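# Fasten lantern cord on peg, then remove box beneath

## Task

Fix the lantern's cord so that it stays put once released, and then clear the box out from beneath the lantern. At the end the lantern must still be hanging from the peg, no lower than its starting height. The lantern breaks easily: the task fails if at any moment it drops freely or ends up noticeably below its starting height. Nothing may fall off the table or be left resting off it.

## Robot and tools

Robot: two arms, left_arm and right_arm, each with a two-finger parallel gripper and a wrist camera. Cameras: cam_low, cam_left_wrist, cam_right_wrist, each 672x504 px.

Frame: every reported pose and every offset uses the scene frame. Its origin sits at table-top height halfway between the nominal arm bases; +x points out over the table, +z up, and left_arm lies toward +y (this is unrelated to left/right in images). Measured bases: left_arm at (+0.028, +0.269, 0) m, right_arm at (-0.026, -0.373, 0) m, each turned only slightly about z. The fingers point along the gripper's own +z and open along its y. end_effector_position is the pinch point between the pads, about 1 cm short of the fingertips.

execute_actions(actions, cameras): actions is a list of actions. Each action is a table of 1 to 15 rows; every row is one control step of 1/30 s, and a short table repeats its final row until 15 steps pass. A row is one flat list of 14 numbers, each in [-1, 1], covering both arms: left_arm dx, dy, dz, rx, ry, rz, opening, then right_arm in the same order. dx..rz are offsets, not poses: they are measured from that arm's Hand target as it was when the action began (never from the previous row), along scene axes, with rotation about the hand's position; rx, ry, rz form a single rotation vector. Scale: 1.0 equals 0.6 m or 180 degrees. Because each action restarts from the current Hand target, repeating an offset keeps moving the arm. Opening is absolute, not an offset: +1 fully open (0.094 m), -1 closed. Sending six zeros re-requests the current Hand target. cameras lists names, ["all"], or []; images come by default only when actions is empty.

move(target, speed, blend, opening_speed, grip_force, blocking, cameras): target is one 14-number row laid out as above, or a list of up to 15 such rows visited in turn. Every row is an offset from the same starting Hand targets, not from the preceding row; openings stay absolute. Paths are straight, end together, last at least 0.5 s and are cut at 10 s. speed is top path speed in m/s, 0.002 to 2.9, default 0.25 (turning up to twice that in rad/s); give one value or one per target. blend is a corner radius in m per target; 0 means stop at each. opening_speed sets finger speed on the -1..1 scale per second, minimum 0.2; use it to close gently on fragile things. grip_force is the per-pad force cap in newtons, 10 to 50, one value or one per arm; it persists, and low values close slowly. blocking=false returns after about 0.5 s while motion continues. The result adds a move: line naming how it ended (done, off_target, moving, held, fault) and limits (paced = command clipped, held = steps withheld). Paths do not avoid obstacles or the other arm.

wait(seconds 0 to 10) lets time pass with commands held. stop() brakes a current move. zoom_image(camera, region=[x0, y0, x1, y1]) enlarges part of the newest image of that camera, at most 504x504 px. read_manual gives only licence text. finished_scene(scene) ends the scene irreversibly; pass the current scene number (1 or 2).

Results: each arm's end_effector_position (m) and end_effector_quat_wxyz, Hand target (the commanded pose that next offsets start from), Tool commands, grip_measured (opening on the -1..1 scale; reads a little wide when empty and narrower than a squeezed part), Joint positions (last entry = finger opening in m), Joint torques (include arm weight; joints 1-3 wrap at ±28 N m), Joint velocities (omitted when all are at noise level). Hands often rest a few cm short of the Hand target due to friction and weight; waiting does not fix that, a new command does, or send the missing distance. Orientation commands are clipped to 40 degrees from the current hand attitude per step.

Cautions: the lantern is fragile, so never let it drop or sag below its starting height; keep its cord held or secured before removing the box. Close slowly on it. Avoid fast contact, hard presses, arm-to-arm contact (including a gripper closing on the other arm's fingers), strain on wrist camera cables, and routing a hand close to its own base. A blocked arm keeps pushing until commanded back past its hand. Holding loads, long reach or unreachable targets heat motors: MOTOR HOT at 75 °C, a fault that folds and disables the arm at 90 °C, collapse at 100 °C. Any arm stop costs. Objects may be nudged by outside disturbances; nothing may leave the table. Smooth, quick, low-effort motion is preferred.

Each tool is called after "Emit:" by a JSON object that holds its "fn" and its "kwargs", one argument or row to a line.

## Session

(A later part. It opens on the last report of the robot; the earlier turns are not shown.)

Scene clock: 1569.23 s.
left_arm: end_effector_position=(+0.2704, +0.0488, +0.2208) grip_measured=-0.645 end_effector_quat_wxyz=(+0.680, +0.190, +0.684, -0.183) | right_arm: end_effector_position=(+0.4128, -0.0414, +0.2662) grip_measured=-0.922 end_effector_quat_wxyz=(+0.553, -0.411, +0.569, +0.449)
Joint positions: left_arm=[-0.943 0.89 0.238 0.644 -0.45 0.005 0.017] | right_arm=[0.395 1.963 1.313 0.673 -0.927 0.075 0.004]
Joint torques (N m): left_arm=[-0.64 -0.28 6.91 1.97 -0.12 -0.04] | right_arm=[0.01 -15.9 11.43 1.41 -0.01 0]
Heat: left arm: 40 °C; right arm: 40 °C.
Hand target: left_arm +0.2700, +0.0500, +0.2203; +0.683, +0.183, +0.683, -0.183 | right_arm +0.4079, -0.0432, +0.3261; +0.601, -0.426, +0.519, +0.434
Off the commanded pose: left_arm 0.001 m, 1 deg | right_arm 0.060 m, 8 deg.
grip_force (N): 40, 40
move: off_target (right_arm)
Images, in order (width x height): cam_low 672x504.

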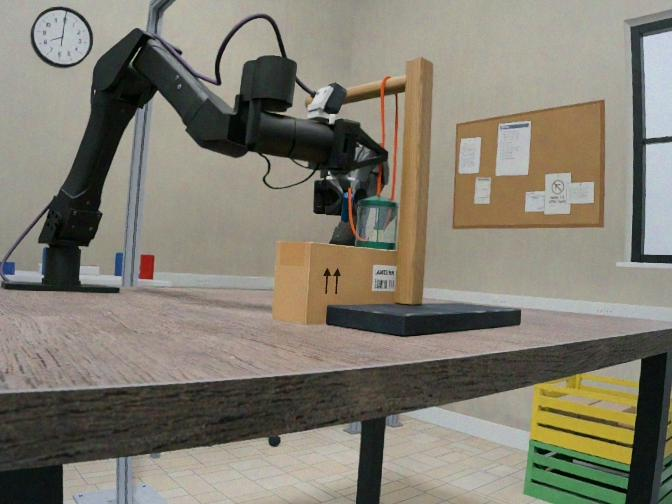

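Emit:
{"fn": "move", "kwargs": {
  "target": [0, 0, 0, 0, 0, 0, -1, 0, 0, 0.025, 0, 0, 0, -1],
  "cameras": ["cam_low", "cam_left_wrist"],
  "speed": 0.03
}}

Emit:
{"fn": "zoom_image", "kwargs": {
  "camera": "cam_low",
  "region": [260, 60, 460, 340]
}}

Emit:
{"fn": "zoom_image", "kwargs": {
  "camera": "cam_left_wrist",
  "region": [220, 20, 450, 320]
}}

Scene clock: 1598.90 s.
left_arm: end_effector_position=(+0.2704, +0.0488, +0.2208) grip_measured=-0.645 end_effector_quat_wxyz=(+0.680, +0.190, +0.684, -0.183) | right_arm: end_effector_position=(+0.4140, -0.0409, +0.2818) grip_measured=-0.922 end_effector_quat_wxyz=(+0.553, -0.411, +0.569, +0.449)
Joint positions: left_arm=[-0.943 0.89 0.238 0.644 -0.45 0.005 0.017] | right_arm=[0.395 1.946 1.354 0.617 -0.927 0.075 0.004]
Joint torques (N m): left_arm=[-0.65 -0.28 6.93 1.97 -0.14 -0.06] | right_arm=[0.01 -15.72 11.58 1.4 -0.01 0]
Heat: left arm: 41 °C; right arm: 41 °C.
Hand target: left_arm +0.2700, +0.0500, +0.2202; +0.683, +0.183, +0.683, -0.183 | right_arm +0.4079, -0.0432, +0.3413; +0.601, -0.426, +0.518, +0.434
Off the commanded pose: left_arm 0.001 m, 1 deg | right_arm 0.060 m, 8 deg.
grip_force (N): 40, 40
move: off_target (right_arm)
Images, in order (width x height): cam_low 672x504, cam_left_wrist 672x504.

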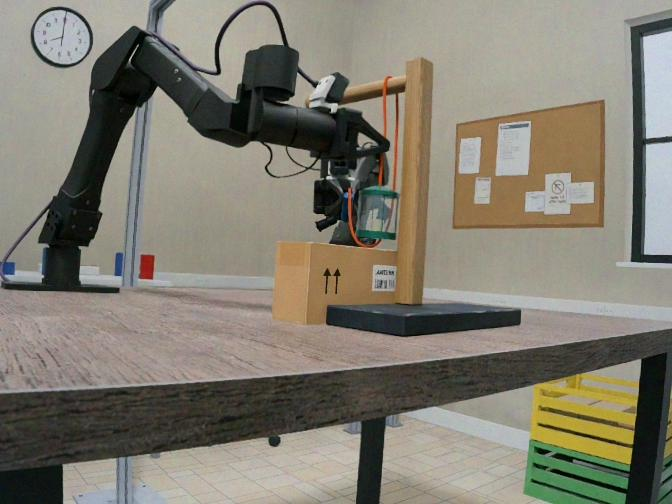

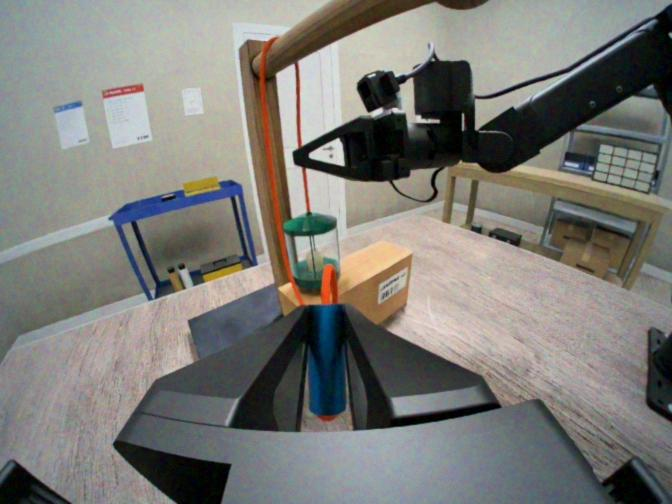

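Scaled by 1.800 from the camera's 672x504 image, which has a finer 960x720 frame.

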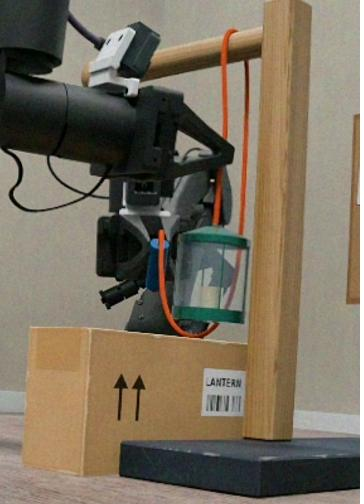

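Scaled by 1.680 from the camera's 672x504 image, which has a finer 960x720 frame.

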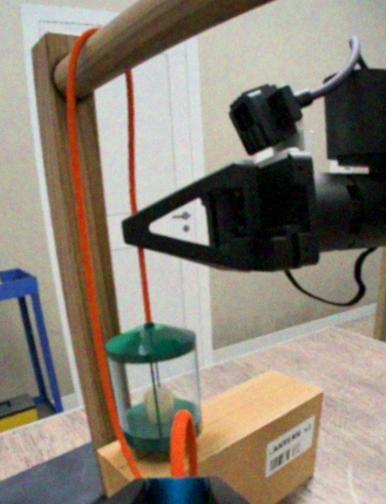

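Emit:
{"fn": "move", "kwargs": {
  "target": [0, 0.0183, 0.225, 0, 0, 0, -1, 0, 0, 0.0167, 0, 0, 0, -1],
  "cameras": ["all"],
  "speed": 0.1
}}

Emit:
{"fn": "zoom_image", "kwargs": {
  "camera": "cam_left_wrist",
  "region": [220, 100, 520, 400]
}}

Scene clock: 1629.33 s.
left_arm: end_effector_position=(+0.2694, +0.0598, +0.3420) grip_measured=-0.645 end_effector_quat_wxyz=(+0.676, +0.191, +0.690, -0.175) | right_arm: end_effector_position=(+0.4149, -0.0405, +0.2896) grip_measured=-0.922 end_effector_quat_wxyz=(+0.552, -0.411, +0.570, +0.449)
Joint positions: left_arm=[-0.918 0.759 0.71 0.023 -0.434 0.005 0.017] | right_arm=[0.395 1.939 1.38 0.579 -0.927 0.075 0.004]
Joint torques (N m): left_arm=[0.69 0.12 10.18 1.81 0.09 -0.05] | right_arm=[0.01 -15.94 11.75 1.42 -0.02 0.01]
Heat: left arm: 42 °C; right arm: 42 °C.
Hand target: left_arm +0.2700, +0.0609, +0.3552; +0.683, +0.183, +0.683, -0.183 | right_arm +0.4079, -0.0432, +0.3513; +0.601, -0.426, +0.518, +0.434
Off the commanded pose: left_arm 0.013 m, 2 deg | right_arm 0.062 m, 9 deg.
grip_force (N): 40, 40
move: off_target (left_arm, right_arm)

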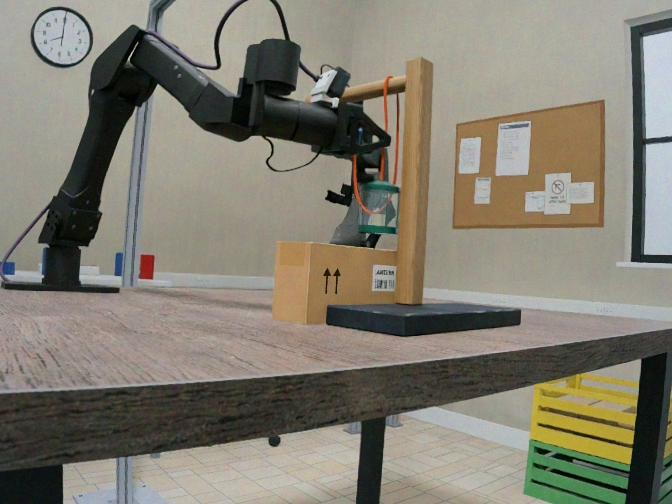

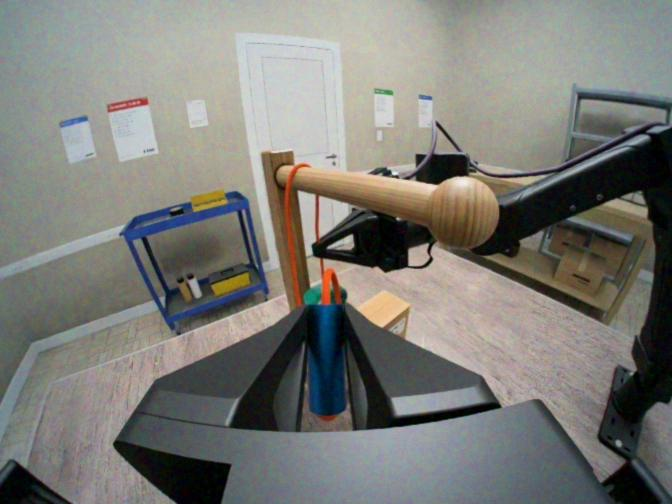

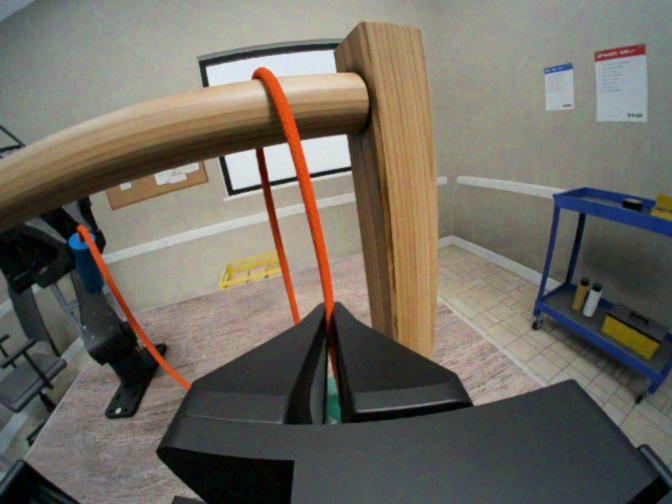

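Scaled by 1.680 from the camera's 672x504 image, which has a finer 960x720 frame.

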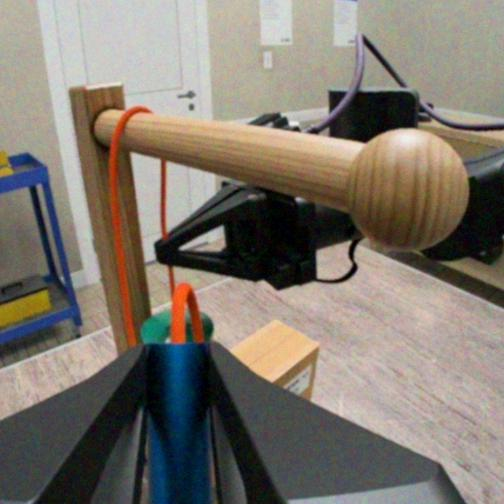

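Emit:
{"fn": "move", "kwargs": {
  "target": [0.2167, 0.4485, -0.2587, 0, 0, 0.1667, -1, 0, 0, 0, 0, 0, 0, -1],
  "cameras": ["all"],
  "speed": 0.12
}}

Emit:
{"fn": "zoom_image", "kwargs": {
  "camera": "cam_right_wrist",
  "region": [180, 30, 440, 430]
}}

Scene clock: 1656.07 s.
left_arm: end_effector_position=(+0.4002, +0.3298, +0.2015) grip_measured=-0.645 end_effector_quat_wxyz=(+0.706, -0.001, +0.708, +0.004) | right_arm: end_effector_position=(+0.4149, -0.0405, +0.2896) grip_measured=-0.922 end_effector_quat_wxyz=(+0.552, -0.411, +0.570, +0.449)
Joint positions: left_arm=[0.335 1.274 0.302 0.968 0.29 0.005 0.017] | right_arm=[0.395 1.939 1.38 0.579 -0.927 0.075 0.004]
Joint torques (N m): left_arm=[0.58 -1.66 6.27 2.04 0.12 -0.04] | right_arm=[-0.01 -15.92 11.75 1.42 -0.02 0.01]
Heat: left arm: 40 °C; right arm: 41 °C.
Hand target: left_arm +0.4000, +0.3300, +0.2000; +0.707, +0.000, +0.707, +0.000 | right_arm +0.4079, -0.0432, +0.3513; +0.601, -0.426, +0.518, +0.434
Off the commanded pose: left_arm 0.002 m, 0 deg | right_arm 0.062 m, 9 deg.
grip_force (N): 40, 40
move: off_target (right_arm)

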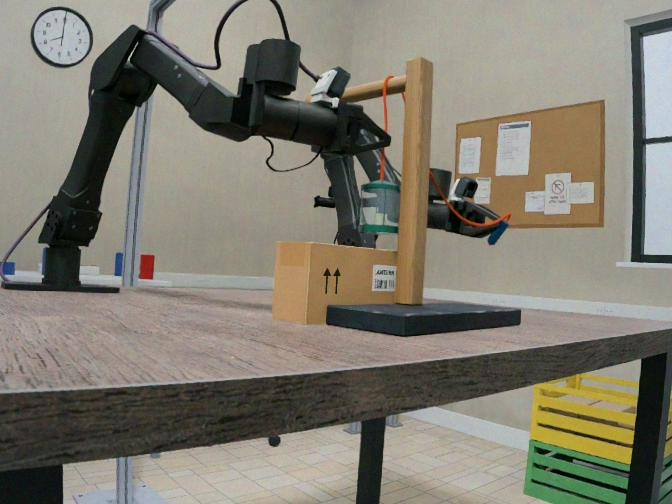

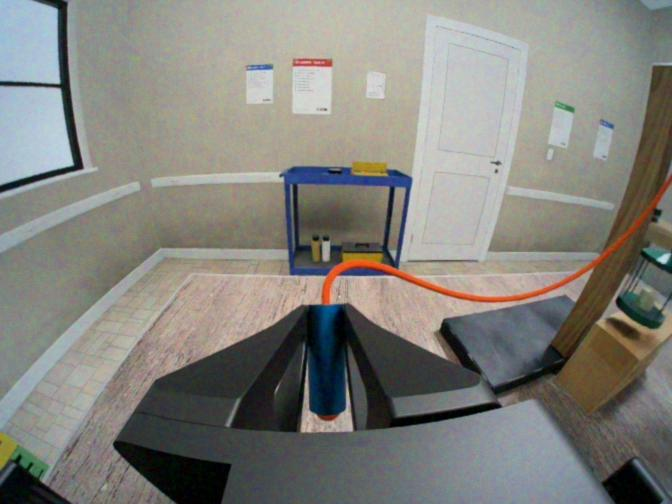

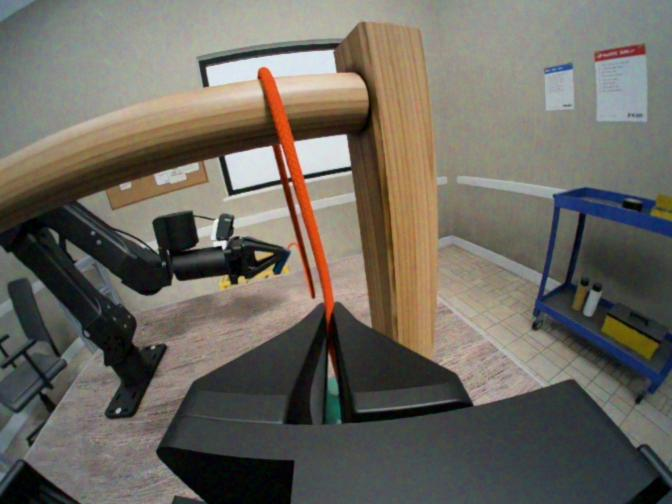

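Scaled by 1.260 from the camera's 672x504 image, which has a finer 960x720 frame.

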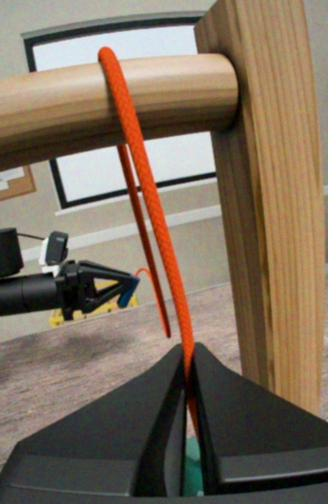

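Emit:
{"fn": "move", "kwargs": {
  "target": [0, 0.083, 0, 0, 0, 0, -1, 0, 0, 0, 0, 0, 0, -1],
  "cameras": ["all"],
  "speed": 0.06
}}

Emit:
{"fn": "zoom_image", "kwargs": {
  "camera": "cam_right_wrist",
  "region": [180, 30, 440, 430]
}}

Scene clock: 1663.23 s.
left_arm: end_effector_position=(+0.3950, +0.3772, +0.1883) grip_measured=-0.645 end_effector_quat_wxyz=(+0.696, -0.008, +0.718, -0.001) | right_arm: end_effector_position=(+0.4149, -0.0405, +0.2896) grip_measured=-0.922 end_effector_quat_wxyz=(+0.552, -0.411, +0.570, +0.449)
Joint positions: left_arm=[0.553 1.376 0.336 1.004 0.504 0.005 0.017] | right_arm=[0.395 1.939 1.38 0.579 -0.927 0.075 0.004]
Joint torques (N m): left_arm=[0.5 -2.29 8.64 1.93 0.13 -0.04] | right_arm=[-0.01 -15.94 11.75 1.43 -0.02 0]
Heat: left arm: 40 °C; right arm: 41 °C.
Hand target: left_arm +0.4000, +0.3798, +0.1998; +0.707, +0.000, +0.708, +0.000 | right_arm +0.4079, -0.0432, +0.3513; +0.601, -0.426, +0.518, +0.434
Off the commanded pose: left_arm 0.013 m, 2 deg | right_arm 0.062 m, 9 deg.
grip_force (N): 40, 40
move: off_target (left_arm, right_arm)

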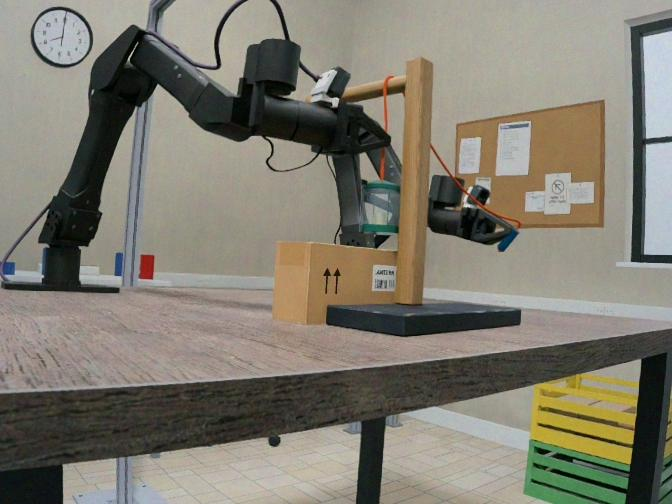

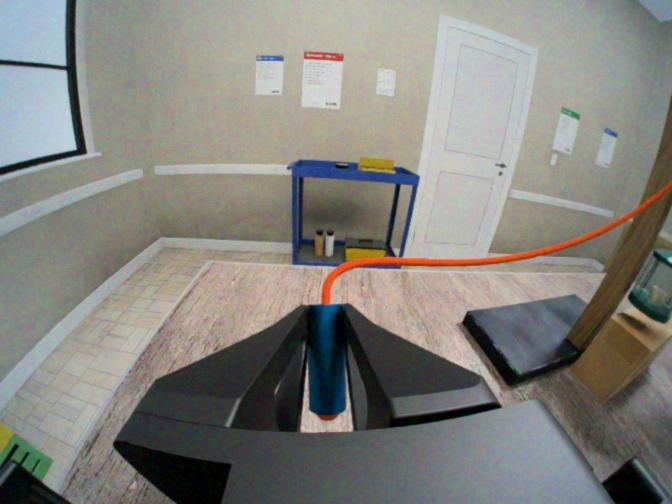

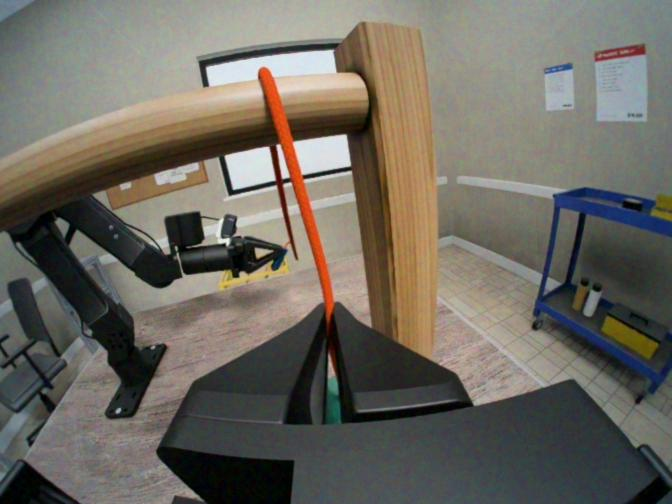

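Scaled by 1.260 from the camera's 672x504 image, which has a finer 960x720 frame.

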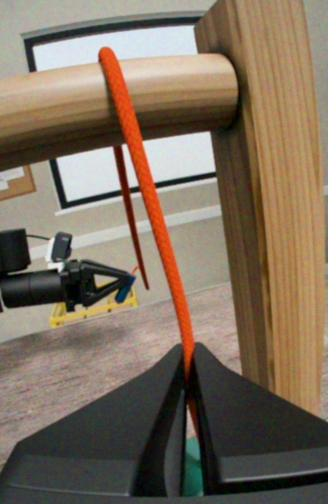

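Emit:
{"fn": "move", "kwargs": {
  "target": [0, 0.05, 0, 0, 0, 0, -1, 0, 0, 0, 0, 0, 0, -1],
  "cameras": ["cam_left_wrist", "cam_right_wrist"],
  "speed": 0.06
}}

Emit:
{"fn": "zoom_image", "kwargs": {
  "camera": "cam_right_wrist",
  "region": [180, 30, 440, 430]
}}

Scene clock: 1670.47 s.
left_arm: end_effector_position=(+0.3962, +0.4051, +0.1908) grip_measured=-0.645 end_effector_quat_wxyz=(+0.698, -0.006, +0.716, -0.003) | right_arm: end_effector_position=(+0.4145, -0.0407, +0.2910) grip_measured=-0.922 end_effector_quat_wxyz=(+0.553, -0.411, +0.569, +0.449)
Joint positions: left_arm=[0.659 1.449 0.396 1.023 0.616 0.005 0.017] | right_arm=[0.395 1.936 1.38 0.579 -0.927 0.075 0.004]
Joint torques (N m): left_arm=[0.75 -2.66 8.42 1.86 0.17 -0.02] | right_arm=[-0.01 -15.69 11.79 1.42 -0.02 0.01]
Heat: left arm: 41 °C; right arm: 41 °C.
Hand target: left_arm +0.4001, +0.4098, +0.2000; +0.707, +0.000, +0.707, +0.000 | right_arm +0.4079, -0.0433, +0.3514; +0.601, -0.426, +0.518, +0.434
Off the commanded pose: left_arm 0.011 m, 2 deg | right_arm 0.061 m, 8 deg.
grip_force (N): 40, 40
move: off_target (left_arm, right_arm)
Images, in order (width x height): cam_left_wrist 672x504, cam_right_wrist 672x504.

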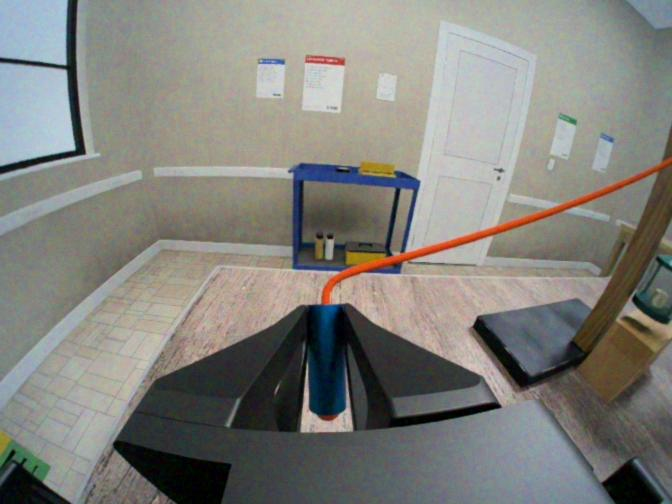

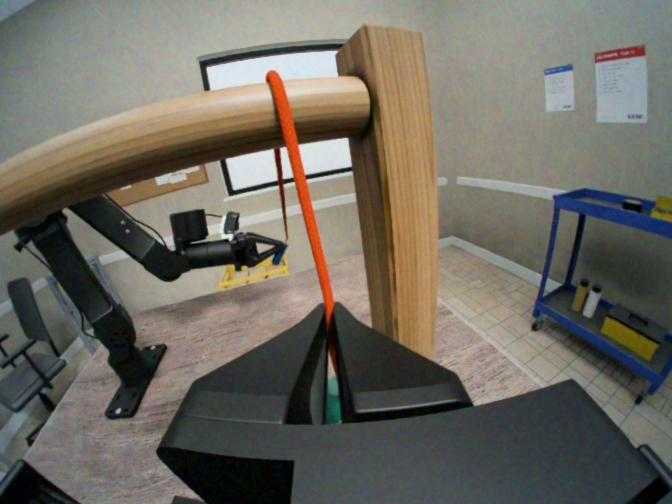

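Scaled by 1.260 from the camera's 672x504 image, which has a finer 960x720 frame.

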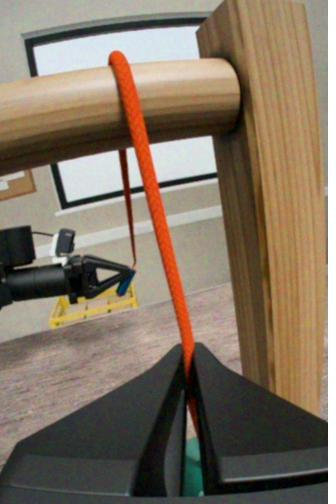

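Emit:
{"fn": "move", "kwargs": {
  "target": [0, 0.042, 0, 0, 0, 0, -1, 0, 0, 0, 0, 0, 0, -1],
  "cameras": ["cam_left_wrist", "cam_right_wrist"],
  "speed": 0.04
}}

Emit:
{"fn": "zoom_image", "kwargs": {
  "camera": "cam_right_wrist",
  "region": [180, 30, 440, 430]
}}

Scene clock: 1676.67 s.
left_arm: end_effector_position=(+0.3975, +0.4226, +0.1955) grip_measured=-0.645 end_effector_quat_wxyz=(+0.704, +0.009, +0.711, -0.011) | right_arm: end_effector_position=(+0.4146, -0.0407, +0.3000) grip_measured=-0.922 end_effector_quat_wxyz=(+0.560, -0.413, +0.562, +0.447)
Joint positions: left_arm=[0.733 1.51 0.453 1.044 0.723 0.005 0.017] | right_arm=[0.395 1.931 1.395 0.579 -0.927 0.075 0.004]
Joint torques (N m): left_arm=[1.47 -2.8 8.34 1.7 -0.11 -0.05] | right_arm=[-0.01 -14.9 11.06 1.39 -0.01 0]
Heat: left arm: 42 °C; right arm: 42 °C.
Hand target: left_arm +0.4000, +0.4350, +0.2000; +0.707, +0.000, +0.707, +0.000 | right_arm +0.4079, -0.0432, +0.3512; +0.601, -0.426, +0.518, +0.434
Off the commanded pose: left_arm 0.013 m, 2 deg | right_arm 0.052 m, 7 deg.
grip_force (N): 40, 40
move: off_target (left_arm, right_arm)
Images, in order (width x height): cam_left_wrist 672x504, cam_right_wrist 672x504.

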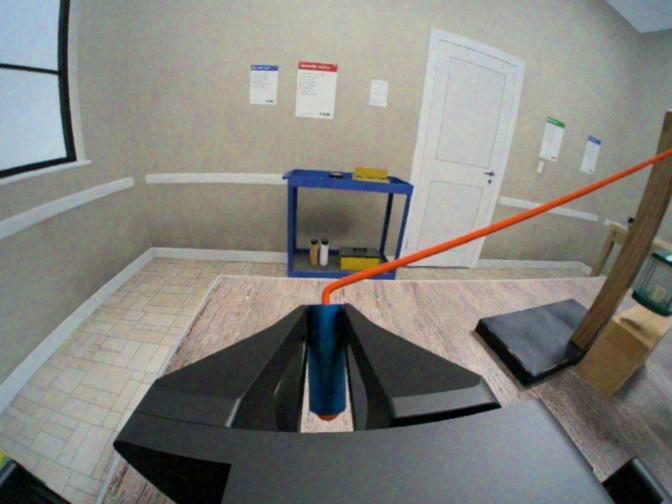

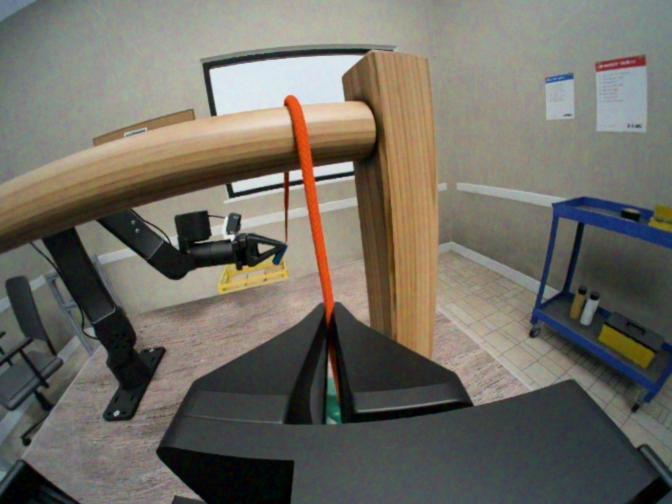

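Scaled by 1.260 from the camera's 672x504 image, which has a finer 960x720 frame.

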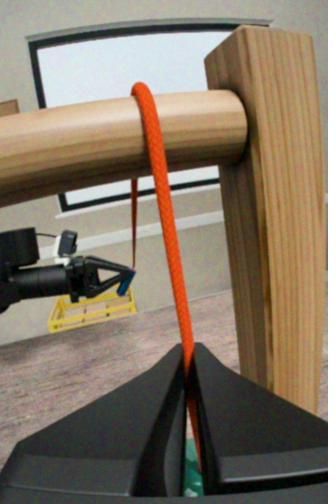

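Emit:
{"fn": "move", "kwargs": {
  "target": [0, 0, 0, 0, 0, 0, -1, 0, 0, -0.04, 0, 0, 0, -1],
  "cameras": ["cam_low"],
  "speed": 0.03
}}

Emit:
{"fn": "zoom_image", "kwargs": {
  "camera": "cam_low",
  "region": [260, 60, 540, 340]
}}

Scene clock: 1692.80 s.
left_arm: end_effector_position=(+0.3965, +0.4250, +0.1955) grip_measured=-0.645 end_effector_quat_wxyz=(+0.704, +0.007, +0.711, -0.009) | right_arm: end_effector_position=(+0.4133, -0.0412, +0.3037) grip_measured=-0.922 end_effector_quat_wxyz=(+0.572, -0.417, +0.549, +0.444)
Joint positions: left_arm=[0.74 1.51 0.453 1.044 0.723 0.005 0.017] | right_arm=[0.395 1.931 1.382 0.629 -0.927 0.075 0.004]
Joint torques (N m): left_arm=[0.83 -2.85 8.42 1.7 -0.09 -0.04] | right_arm=[0.01 -12.42 7.42 1.64 0.01 -0.02]
Heat: left arm: 42 °C; right arm: 43 °C.
Hand target: left_arm +0.4000, +0.4351, +0.2000; +0.707, +0.000, +0.707, +0.000 | right_arm +0.4079, -0.0432, +0.3272; +0.601, -0.426, +0.518, +0.434
Off the commanded pose: left_arm 0.012 m, 1 deg | right_arm 0.024 m, 5 deg.
grip_force (N): 40, 40
move: off_target (left_arm, right_arm)
Images, in order (width x height): cam_low 672x504.

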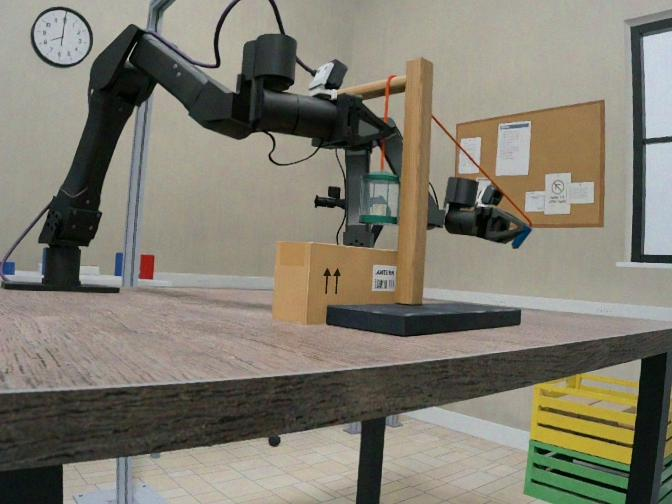

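Scaled by 1.800 from the camera's 672x504 image, which has a finer 960x720 frame.

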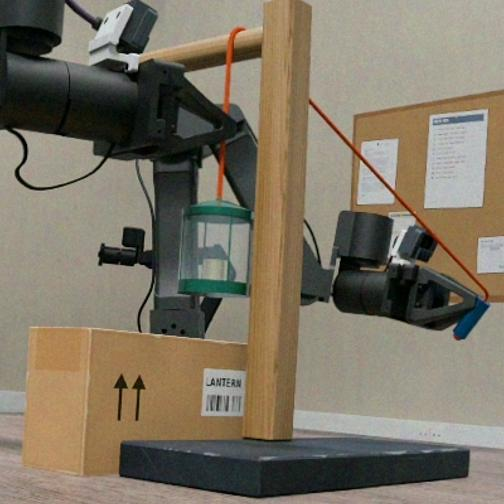

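Emit:
{"fn": "move", "kwargs": {
  "target": [-0.05, -0.2, 0.0, 0, 0, 0, -1, 0, 0, 0.03, 0, 0, 0, -1],
  "cameras": ["cam_low"],
  "speed": 0.1
}}

Emit:
{"fn": "zoom_image", "kwargs": {
  "camera": "cam_low",
  "region": [260, 60, 540, 340]
}}

Scene clock: 1729.43 s.
left_arm: end_effector_position=(+0.3724, +0.3160, +0.1972) grip_measured=-0.645 end_effector_quat_wxyz=(+0.703, +0.003, +0.711, -0.002) | right_arm: end_effector_position=(+0.4137, -0.0410, +0.2980) grip_measured=-0.922 end_effector_quat_wxyz=(+0.562, -0.414, +0.560, +0.446)
Joint positions: left_arm=[0.318 1.103 0.205 0.886 0.284 0.005 0.017] | right_arm=[0.395 1.931 1.382 0.598 -0.927 0.075 0.004]
Joint torques (N m): left_arm=[-0.65 -2.93 6.3 1.81 -0.04 -0.05] | right_arm=[-0.01 -14.37 10.74 1.4 0 0.01]
Heat: left arm: 42 °C; right arm: 41 °C.
Hand target: left_arm +0.3700, +0.3150, +0.1999; +0.707, +0.000, +0.707, +0.000 | right_arm +0.4079, -0.0432, +0.3452; +0.601, -0.426, +0.518, +0.434
Off the commanded pose: left_arm 0.004 m, 1 deg | right_arm 0.048 m, 7 deg.
grip_force (N): 40, 40
move: off_target (right_arm)
Images, in order (width x height): cam_low 672x504.

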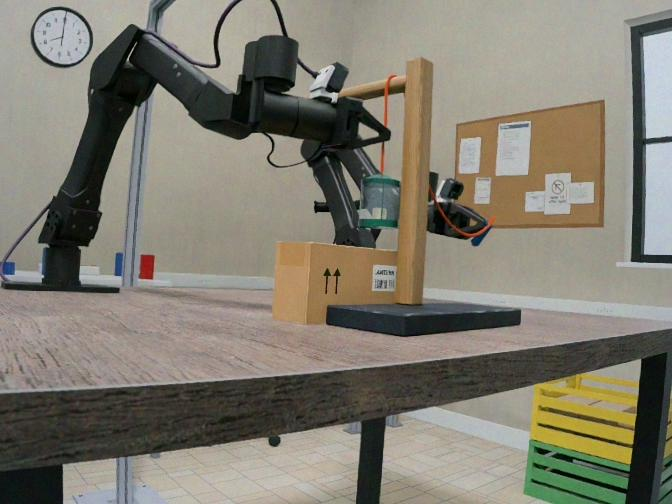

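Scaled by 1.800 from the camera's 672x504 image, which has a finer 960x720 frame.

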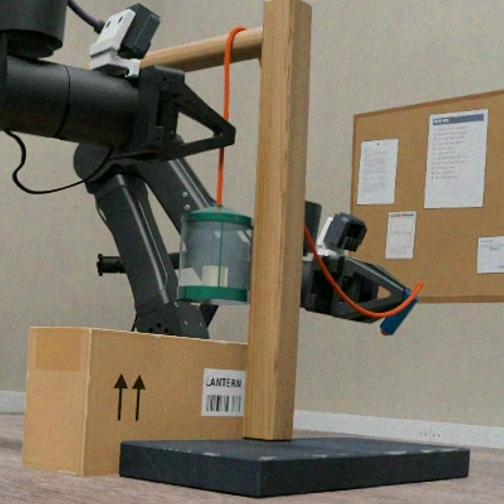

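Emit:
{"fn": "move", "kwargs": {
  "target": [
    [-0.1667, -0.425, 0.0333, 0, 0, -0.1667, -1, 0, 0, 0, 0, 0, 0, -1],
    [-0.2167, -0.5917, 0.0333, 0, 0, -0.1389, -1, 0, 0, 0, 0, 0, 0, -1],
    [-0.2833, -0.6917, 0.0333, 0, 0, -0.111, -1, 0, 0, 0, 0, 0, 0, -1]
  ],
  "cameras": ["all"],
  "speed": 0.12,
  "blend": [0.03, 0.03, 0]
}}

Scene clock: 1756.03 s.
left_arm: end_effector_position=(+0.1995, -0.0970, +0.2151) grip_measured=-0.645 end_effector_quat_wxyz=(+0.693, +0.136, +0.698, -0.123) | right_arm: end_effector_position=(+0.4137, -0.0410, +0.2979) grip_measured=-0.922 end_effector_quat_wxyz=(+0.562, -0.414, +0.560, +0.446)
Joint positions: left_arm=[-1.524 1.64 0.697 0.915 -1.194 -0.009 0.017] | right_arm=[0.395 1.931 1.382 0.597 -0.927 0.075 0.004]
Joint torques (N m): left_arm=[-0.29 -4.05 8.65 1.5 -0.3 0.05] | right_arm=[-0.01 -14.37 10.74 1.42 0 0]
Heat: left arm: 43 °C; right arm: 43 °C.
Hand target: left_arm +0.2000, -0.1000, +0.2200; +0.696, +0.123, +0.697, -0.122 | right_arm +0.4079, -0.0432, +0.3452; +0.601, -0.426, +0.518, +0.434
Off the commanded pose: left_arm 0.006 m, 2 deg | right_arm 0.048 m, 7 deg.
grip_force (N): 40, 40
move: off_target (right_arm)

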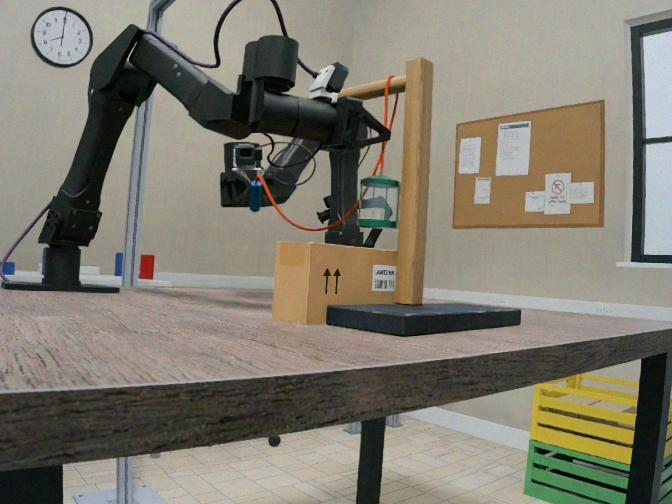

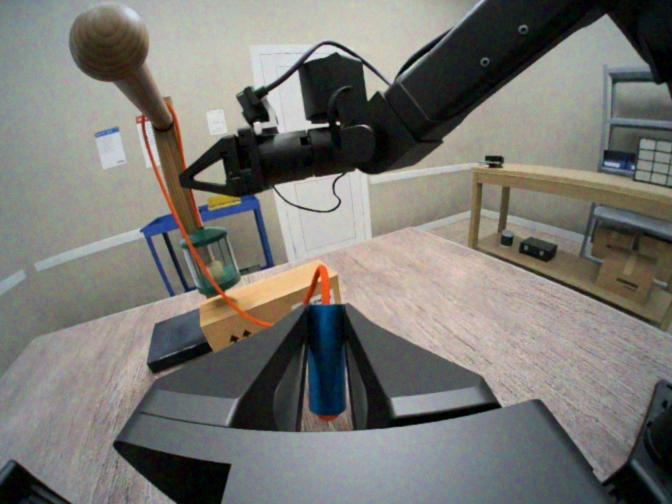

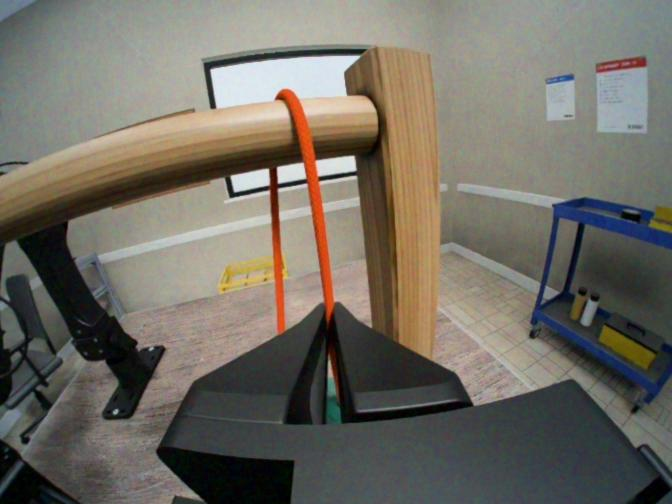

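Emit:
{"fn": "move", "kwargs": {
  "target": [
    [0, 0, 0.45, 0, 0, 0, -1, 0, 0, 0, 0, 0, 0, -1],
    [0.158, 0.0083, 0.45, 0, 0, 0.0278, -1, 0, 0, 0, 0, 0, 0, -1]
  ],
  "cameras": ["all"],
  "speed": 0.12,
  "blend": [0.03, 0]
}}

Scene clock: 1782.57 s.
left_arm: end_effector_position=(+0.2937, -0.0924, +0.4838) grip_measured=-0.645 end_effector_quat_wxyz=(+0.700, +0.098, +0.703, -0.084) | right_arm: end_effector_position=(+0.4137, -0.0410, +0.2979) grip_measured=-0.922 end_effector_quat_wxyz=(+0.561, -0.414, +0.561, +0.446)
Joint positions: left_arm=[-1.253 1.601 1.784 -0.196 -1.034 0.008 0.017] | right_arm=[0.395 1.931 1.382 0.597 -0.927 0.075 0.004]
Joint torques (N m): left_arm=[0.16 -4.48 9.81 1.42 0.01 -0.08] | right_arm=[-0.01 -14.37 10.73 1.42 -0.01 0.01]
Heat: left arm: 41 °C; right arm: 43 °C.
Hand target: left_arm +0.2949, -0.0949, +0.4900; +0.701, +0.092, +0.701, -0.092 | right_arm +0.4079, -0.0432, +0.3452; +0.601, -0.426, +0.518, +0.434
Off the commanded pose: left_arm 0.007 m, 1 deg | right_arm 0.048 m, 7 deg.
grip_force (N): 40, 40
move: off_target (right_arm)

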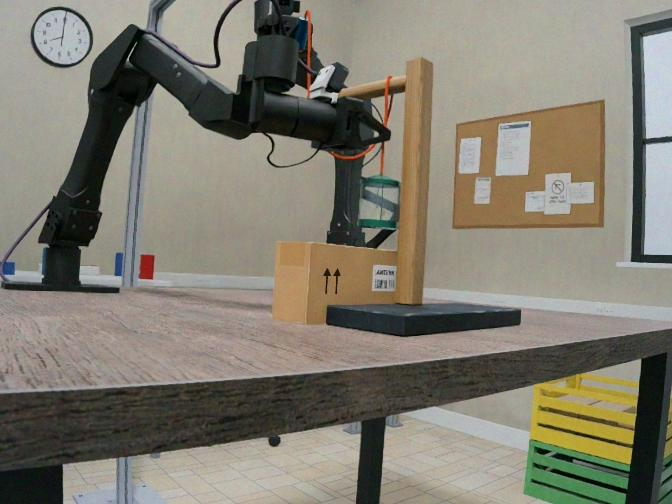

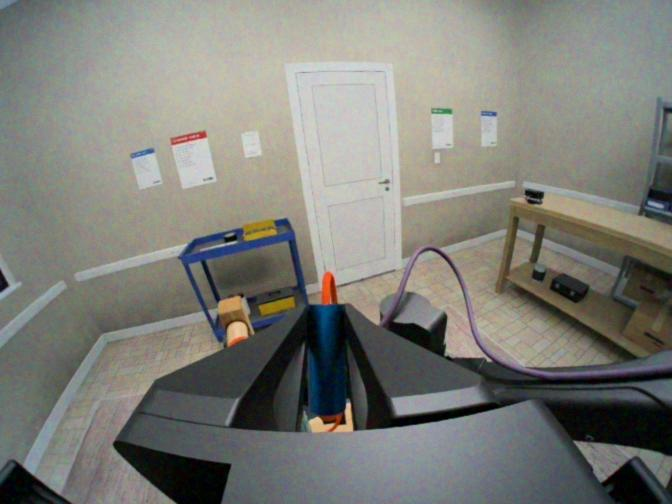

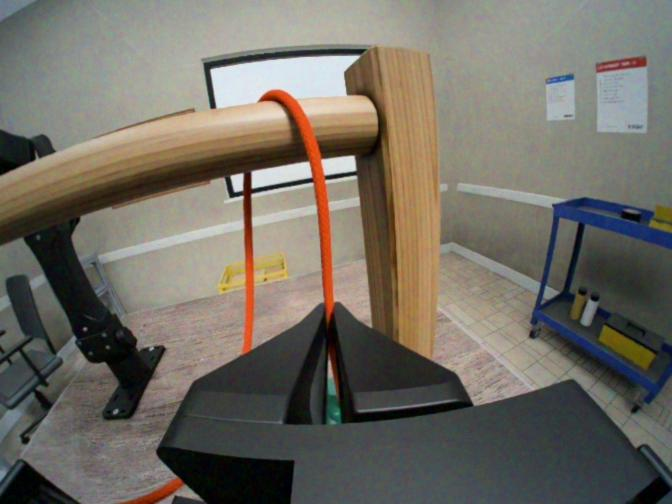

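Emit:
{"fn": "zoom_image", "kwargs": {
  "camera": "cam_right_wrist",
  "region": [0, 250, 330, 504]
}}

Emit:
{"fn": "zoom_image", "kwargs": {
  "camera": "cam_low",
  "region": [220, 0, 440, 270]
}}

Scaled by 1.527 from the camera's 672x504 image, which has a finer 960x720 frame.

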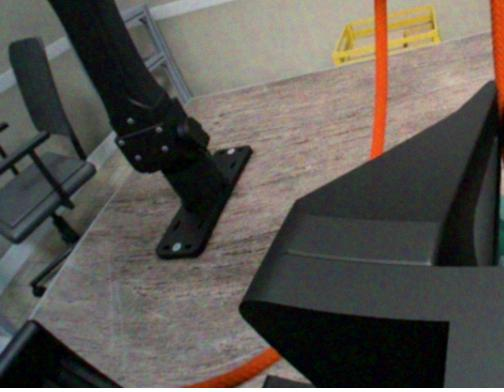

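Scaled by 1.867 from the camera's 672x504 image, which has a finer 960x720 frame.

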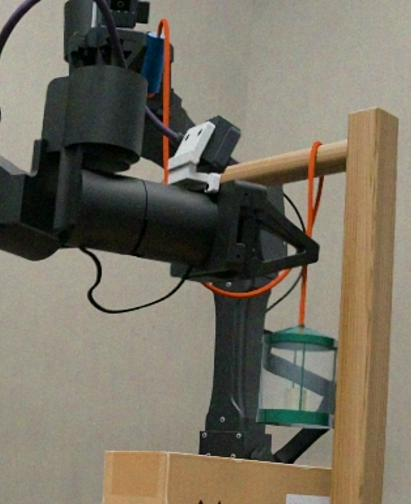

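Emit:
{"fn": "move", "kwargs": {
  "target": [
    [0.0418, 0.0082, 0, 0, 0, 0, -1, 0, 0, 0, 0, 0, 0, -1],
    [0.0418, 0.2582, 0, 0, 0, -0.0833, -1, 0, 0, 0, 0, 0, 0, -1],
    [0.0418, 0.2748, -0.35, 0, 0, -0.0833, -1, 0, 0, 0, 0, 0, 0, -1]
  ],
  "cameras": ["all"],
  "speed": 0.12,
  "blend": [0.015, 0.03, 0]
}}

Emit:
{"fn": "zoom_image", "kwargs": {
  "camera": "cam_right_wrist",
  "region": [100, 50, 440, 450]
}}

Emit:
{"fn": "zoom_image", "kwargs": {
  "camera": "cam_low",
  "region": [240, 40, 500, 270]
}}

Scene clock: 1813.47 s.
left_arm: end_effector_position=(+0.3199, +0.0686, +0.2771) grip_measured=-0.645 end_effector_quat_wxyz=(+0.678, +0.187, +0.688, -0.177) | right_arm: end_effector_position=(+0.4137, -0.0410, +0.2979) grip_measured=-0.922 end_effector_quat_wxyz=(+0.561, -0.414, +0.561, +0.446)
Joint positions: left_arm=[-0.652 0.902 0.486 0.398 -0.171 0.007 0.017] | right_arm=[0.395 1.931 1.382 0.597 -0.927 0.075 0.004]
Joint torques (N m): left_arm=[0.68 -1.2 7.43 2 0.11 -0.07] | right_arm=[0.01 -14.37 10.74 1.42 -0.01 0.01]
Heat: left arm: 40 °C; right arm: 44 °C.
Hand target: left_arm +0.3199, +0.0698, +0.2800; +0.683, +0.183, +0.683, -0.183 | right_arm +0.4079, -0.0432, +0.3452; +0.601, -0.426, +0.518, +0.434
Off the commanded pose: left_arm 0.003 m, 1 deg | right_arm 0.048 m, 7 deg.
grip_force (N): 40, 40
move: off_target (right_arm); blend cut to 0.0128 m at target 1

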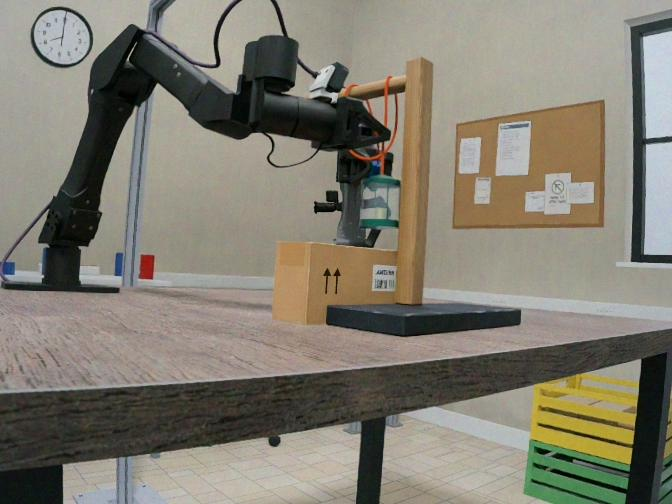

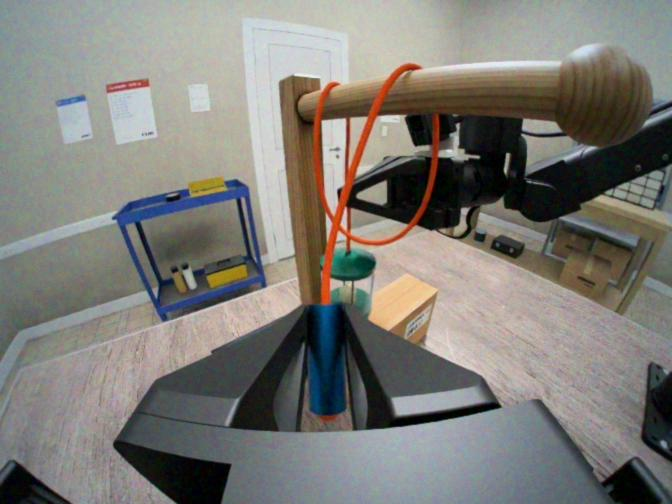

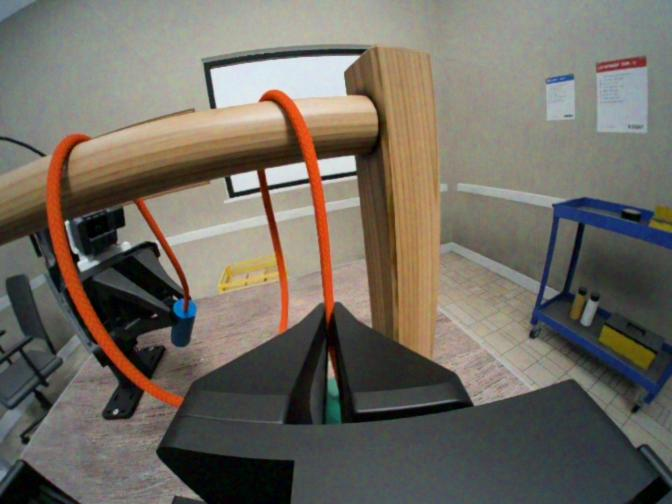

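Scaled by 1.260 from the camera's 672x504 image, which has a finer 960x720 frame.

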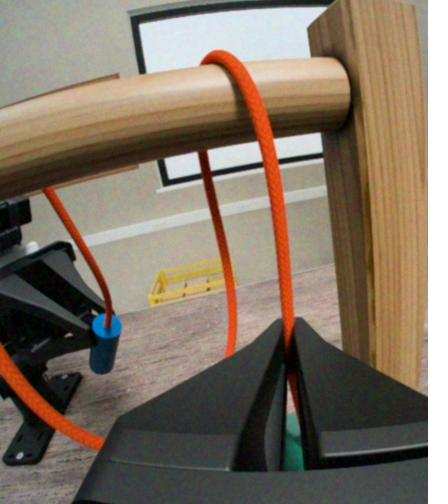

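Scaled by 1.938 from the camera's 672x504 image, which has a finer 960x720 frame.

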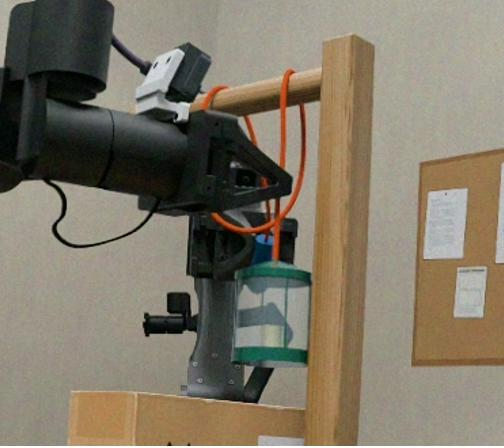

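Emit:
{"fn": "zoom_image", "kwargs": {
  "camera": "cam_left_wrist",
  "region": [270, 40, 520, 300]
}}

Scaled by 1.938 from the camera's 672x504 image, which has a finer 960x720 frame.

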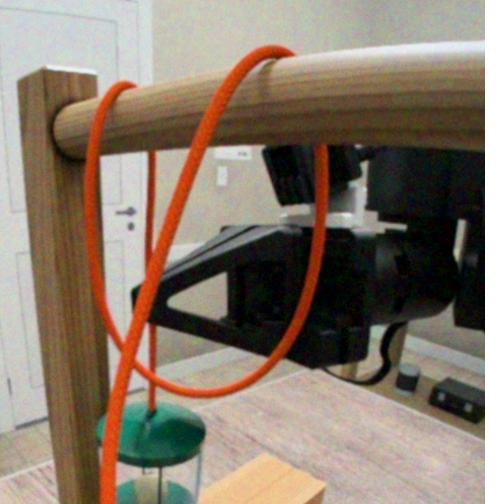

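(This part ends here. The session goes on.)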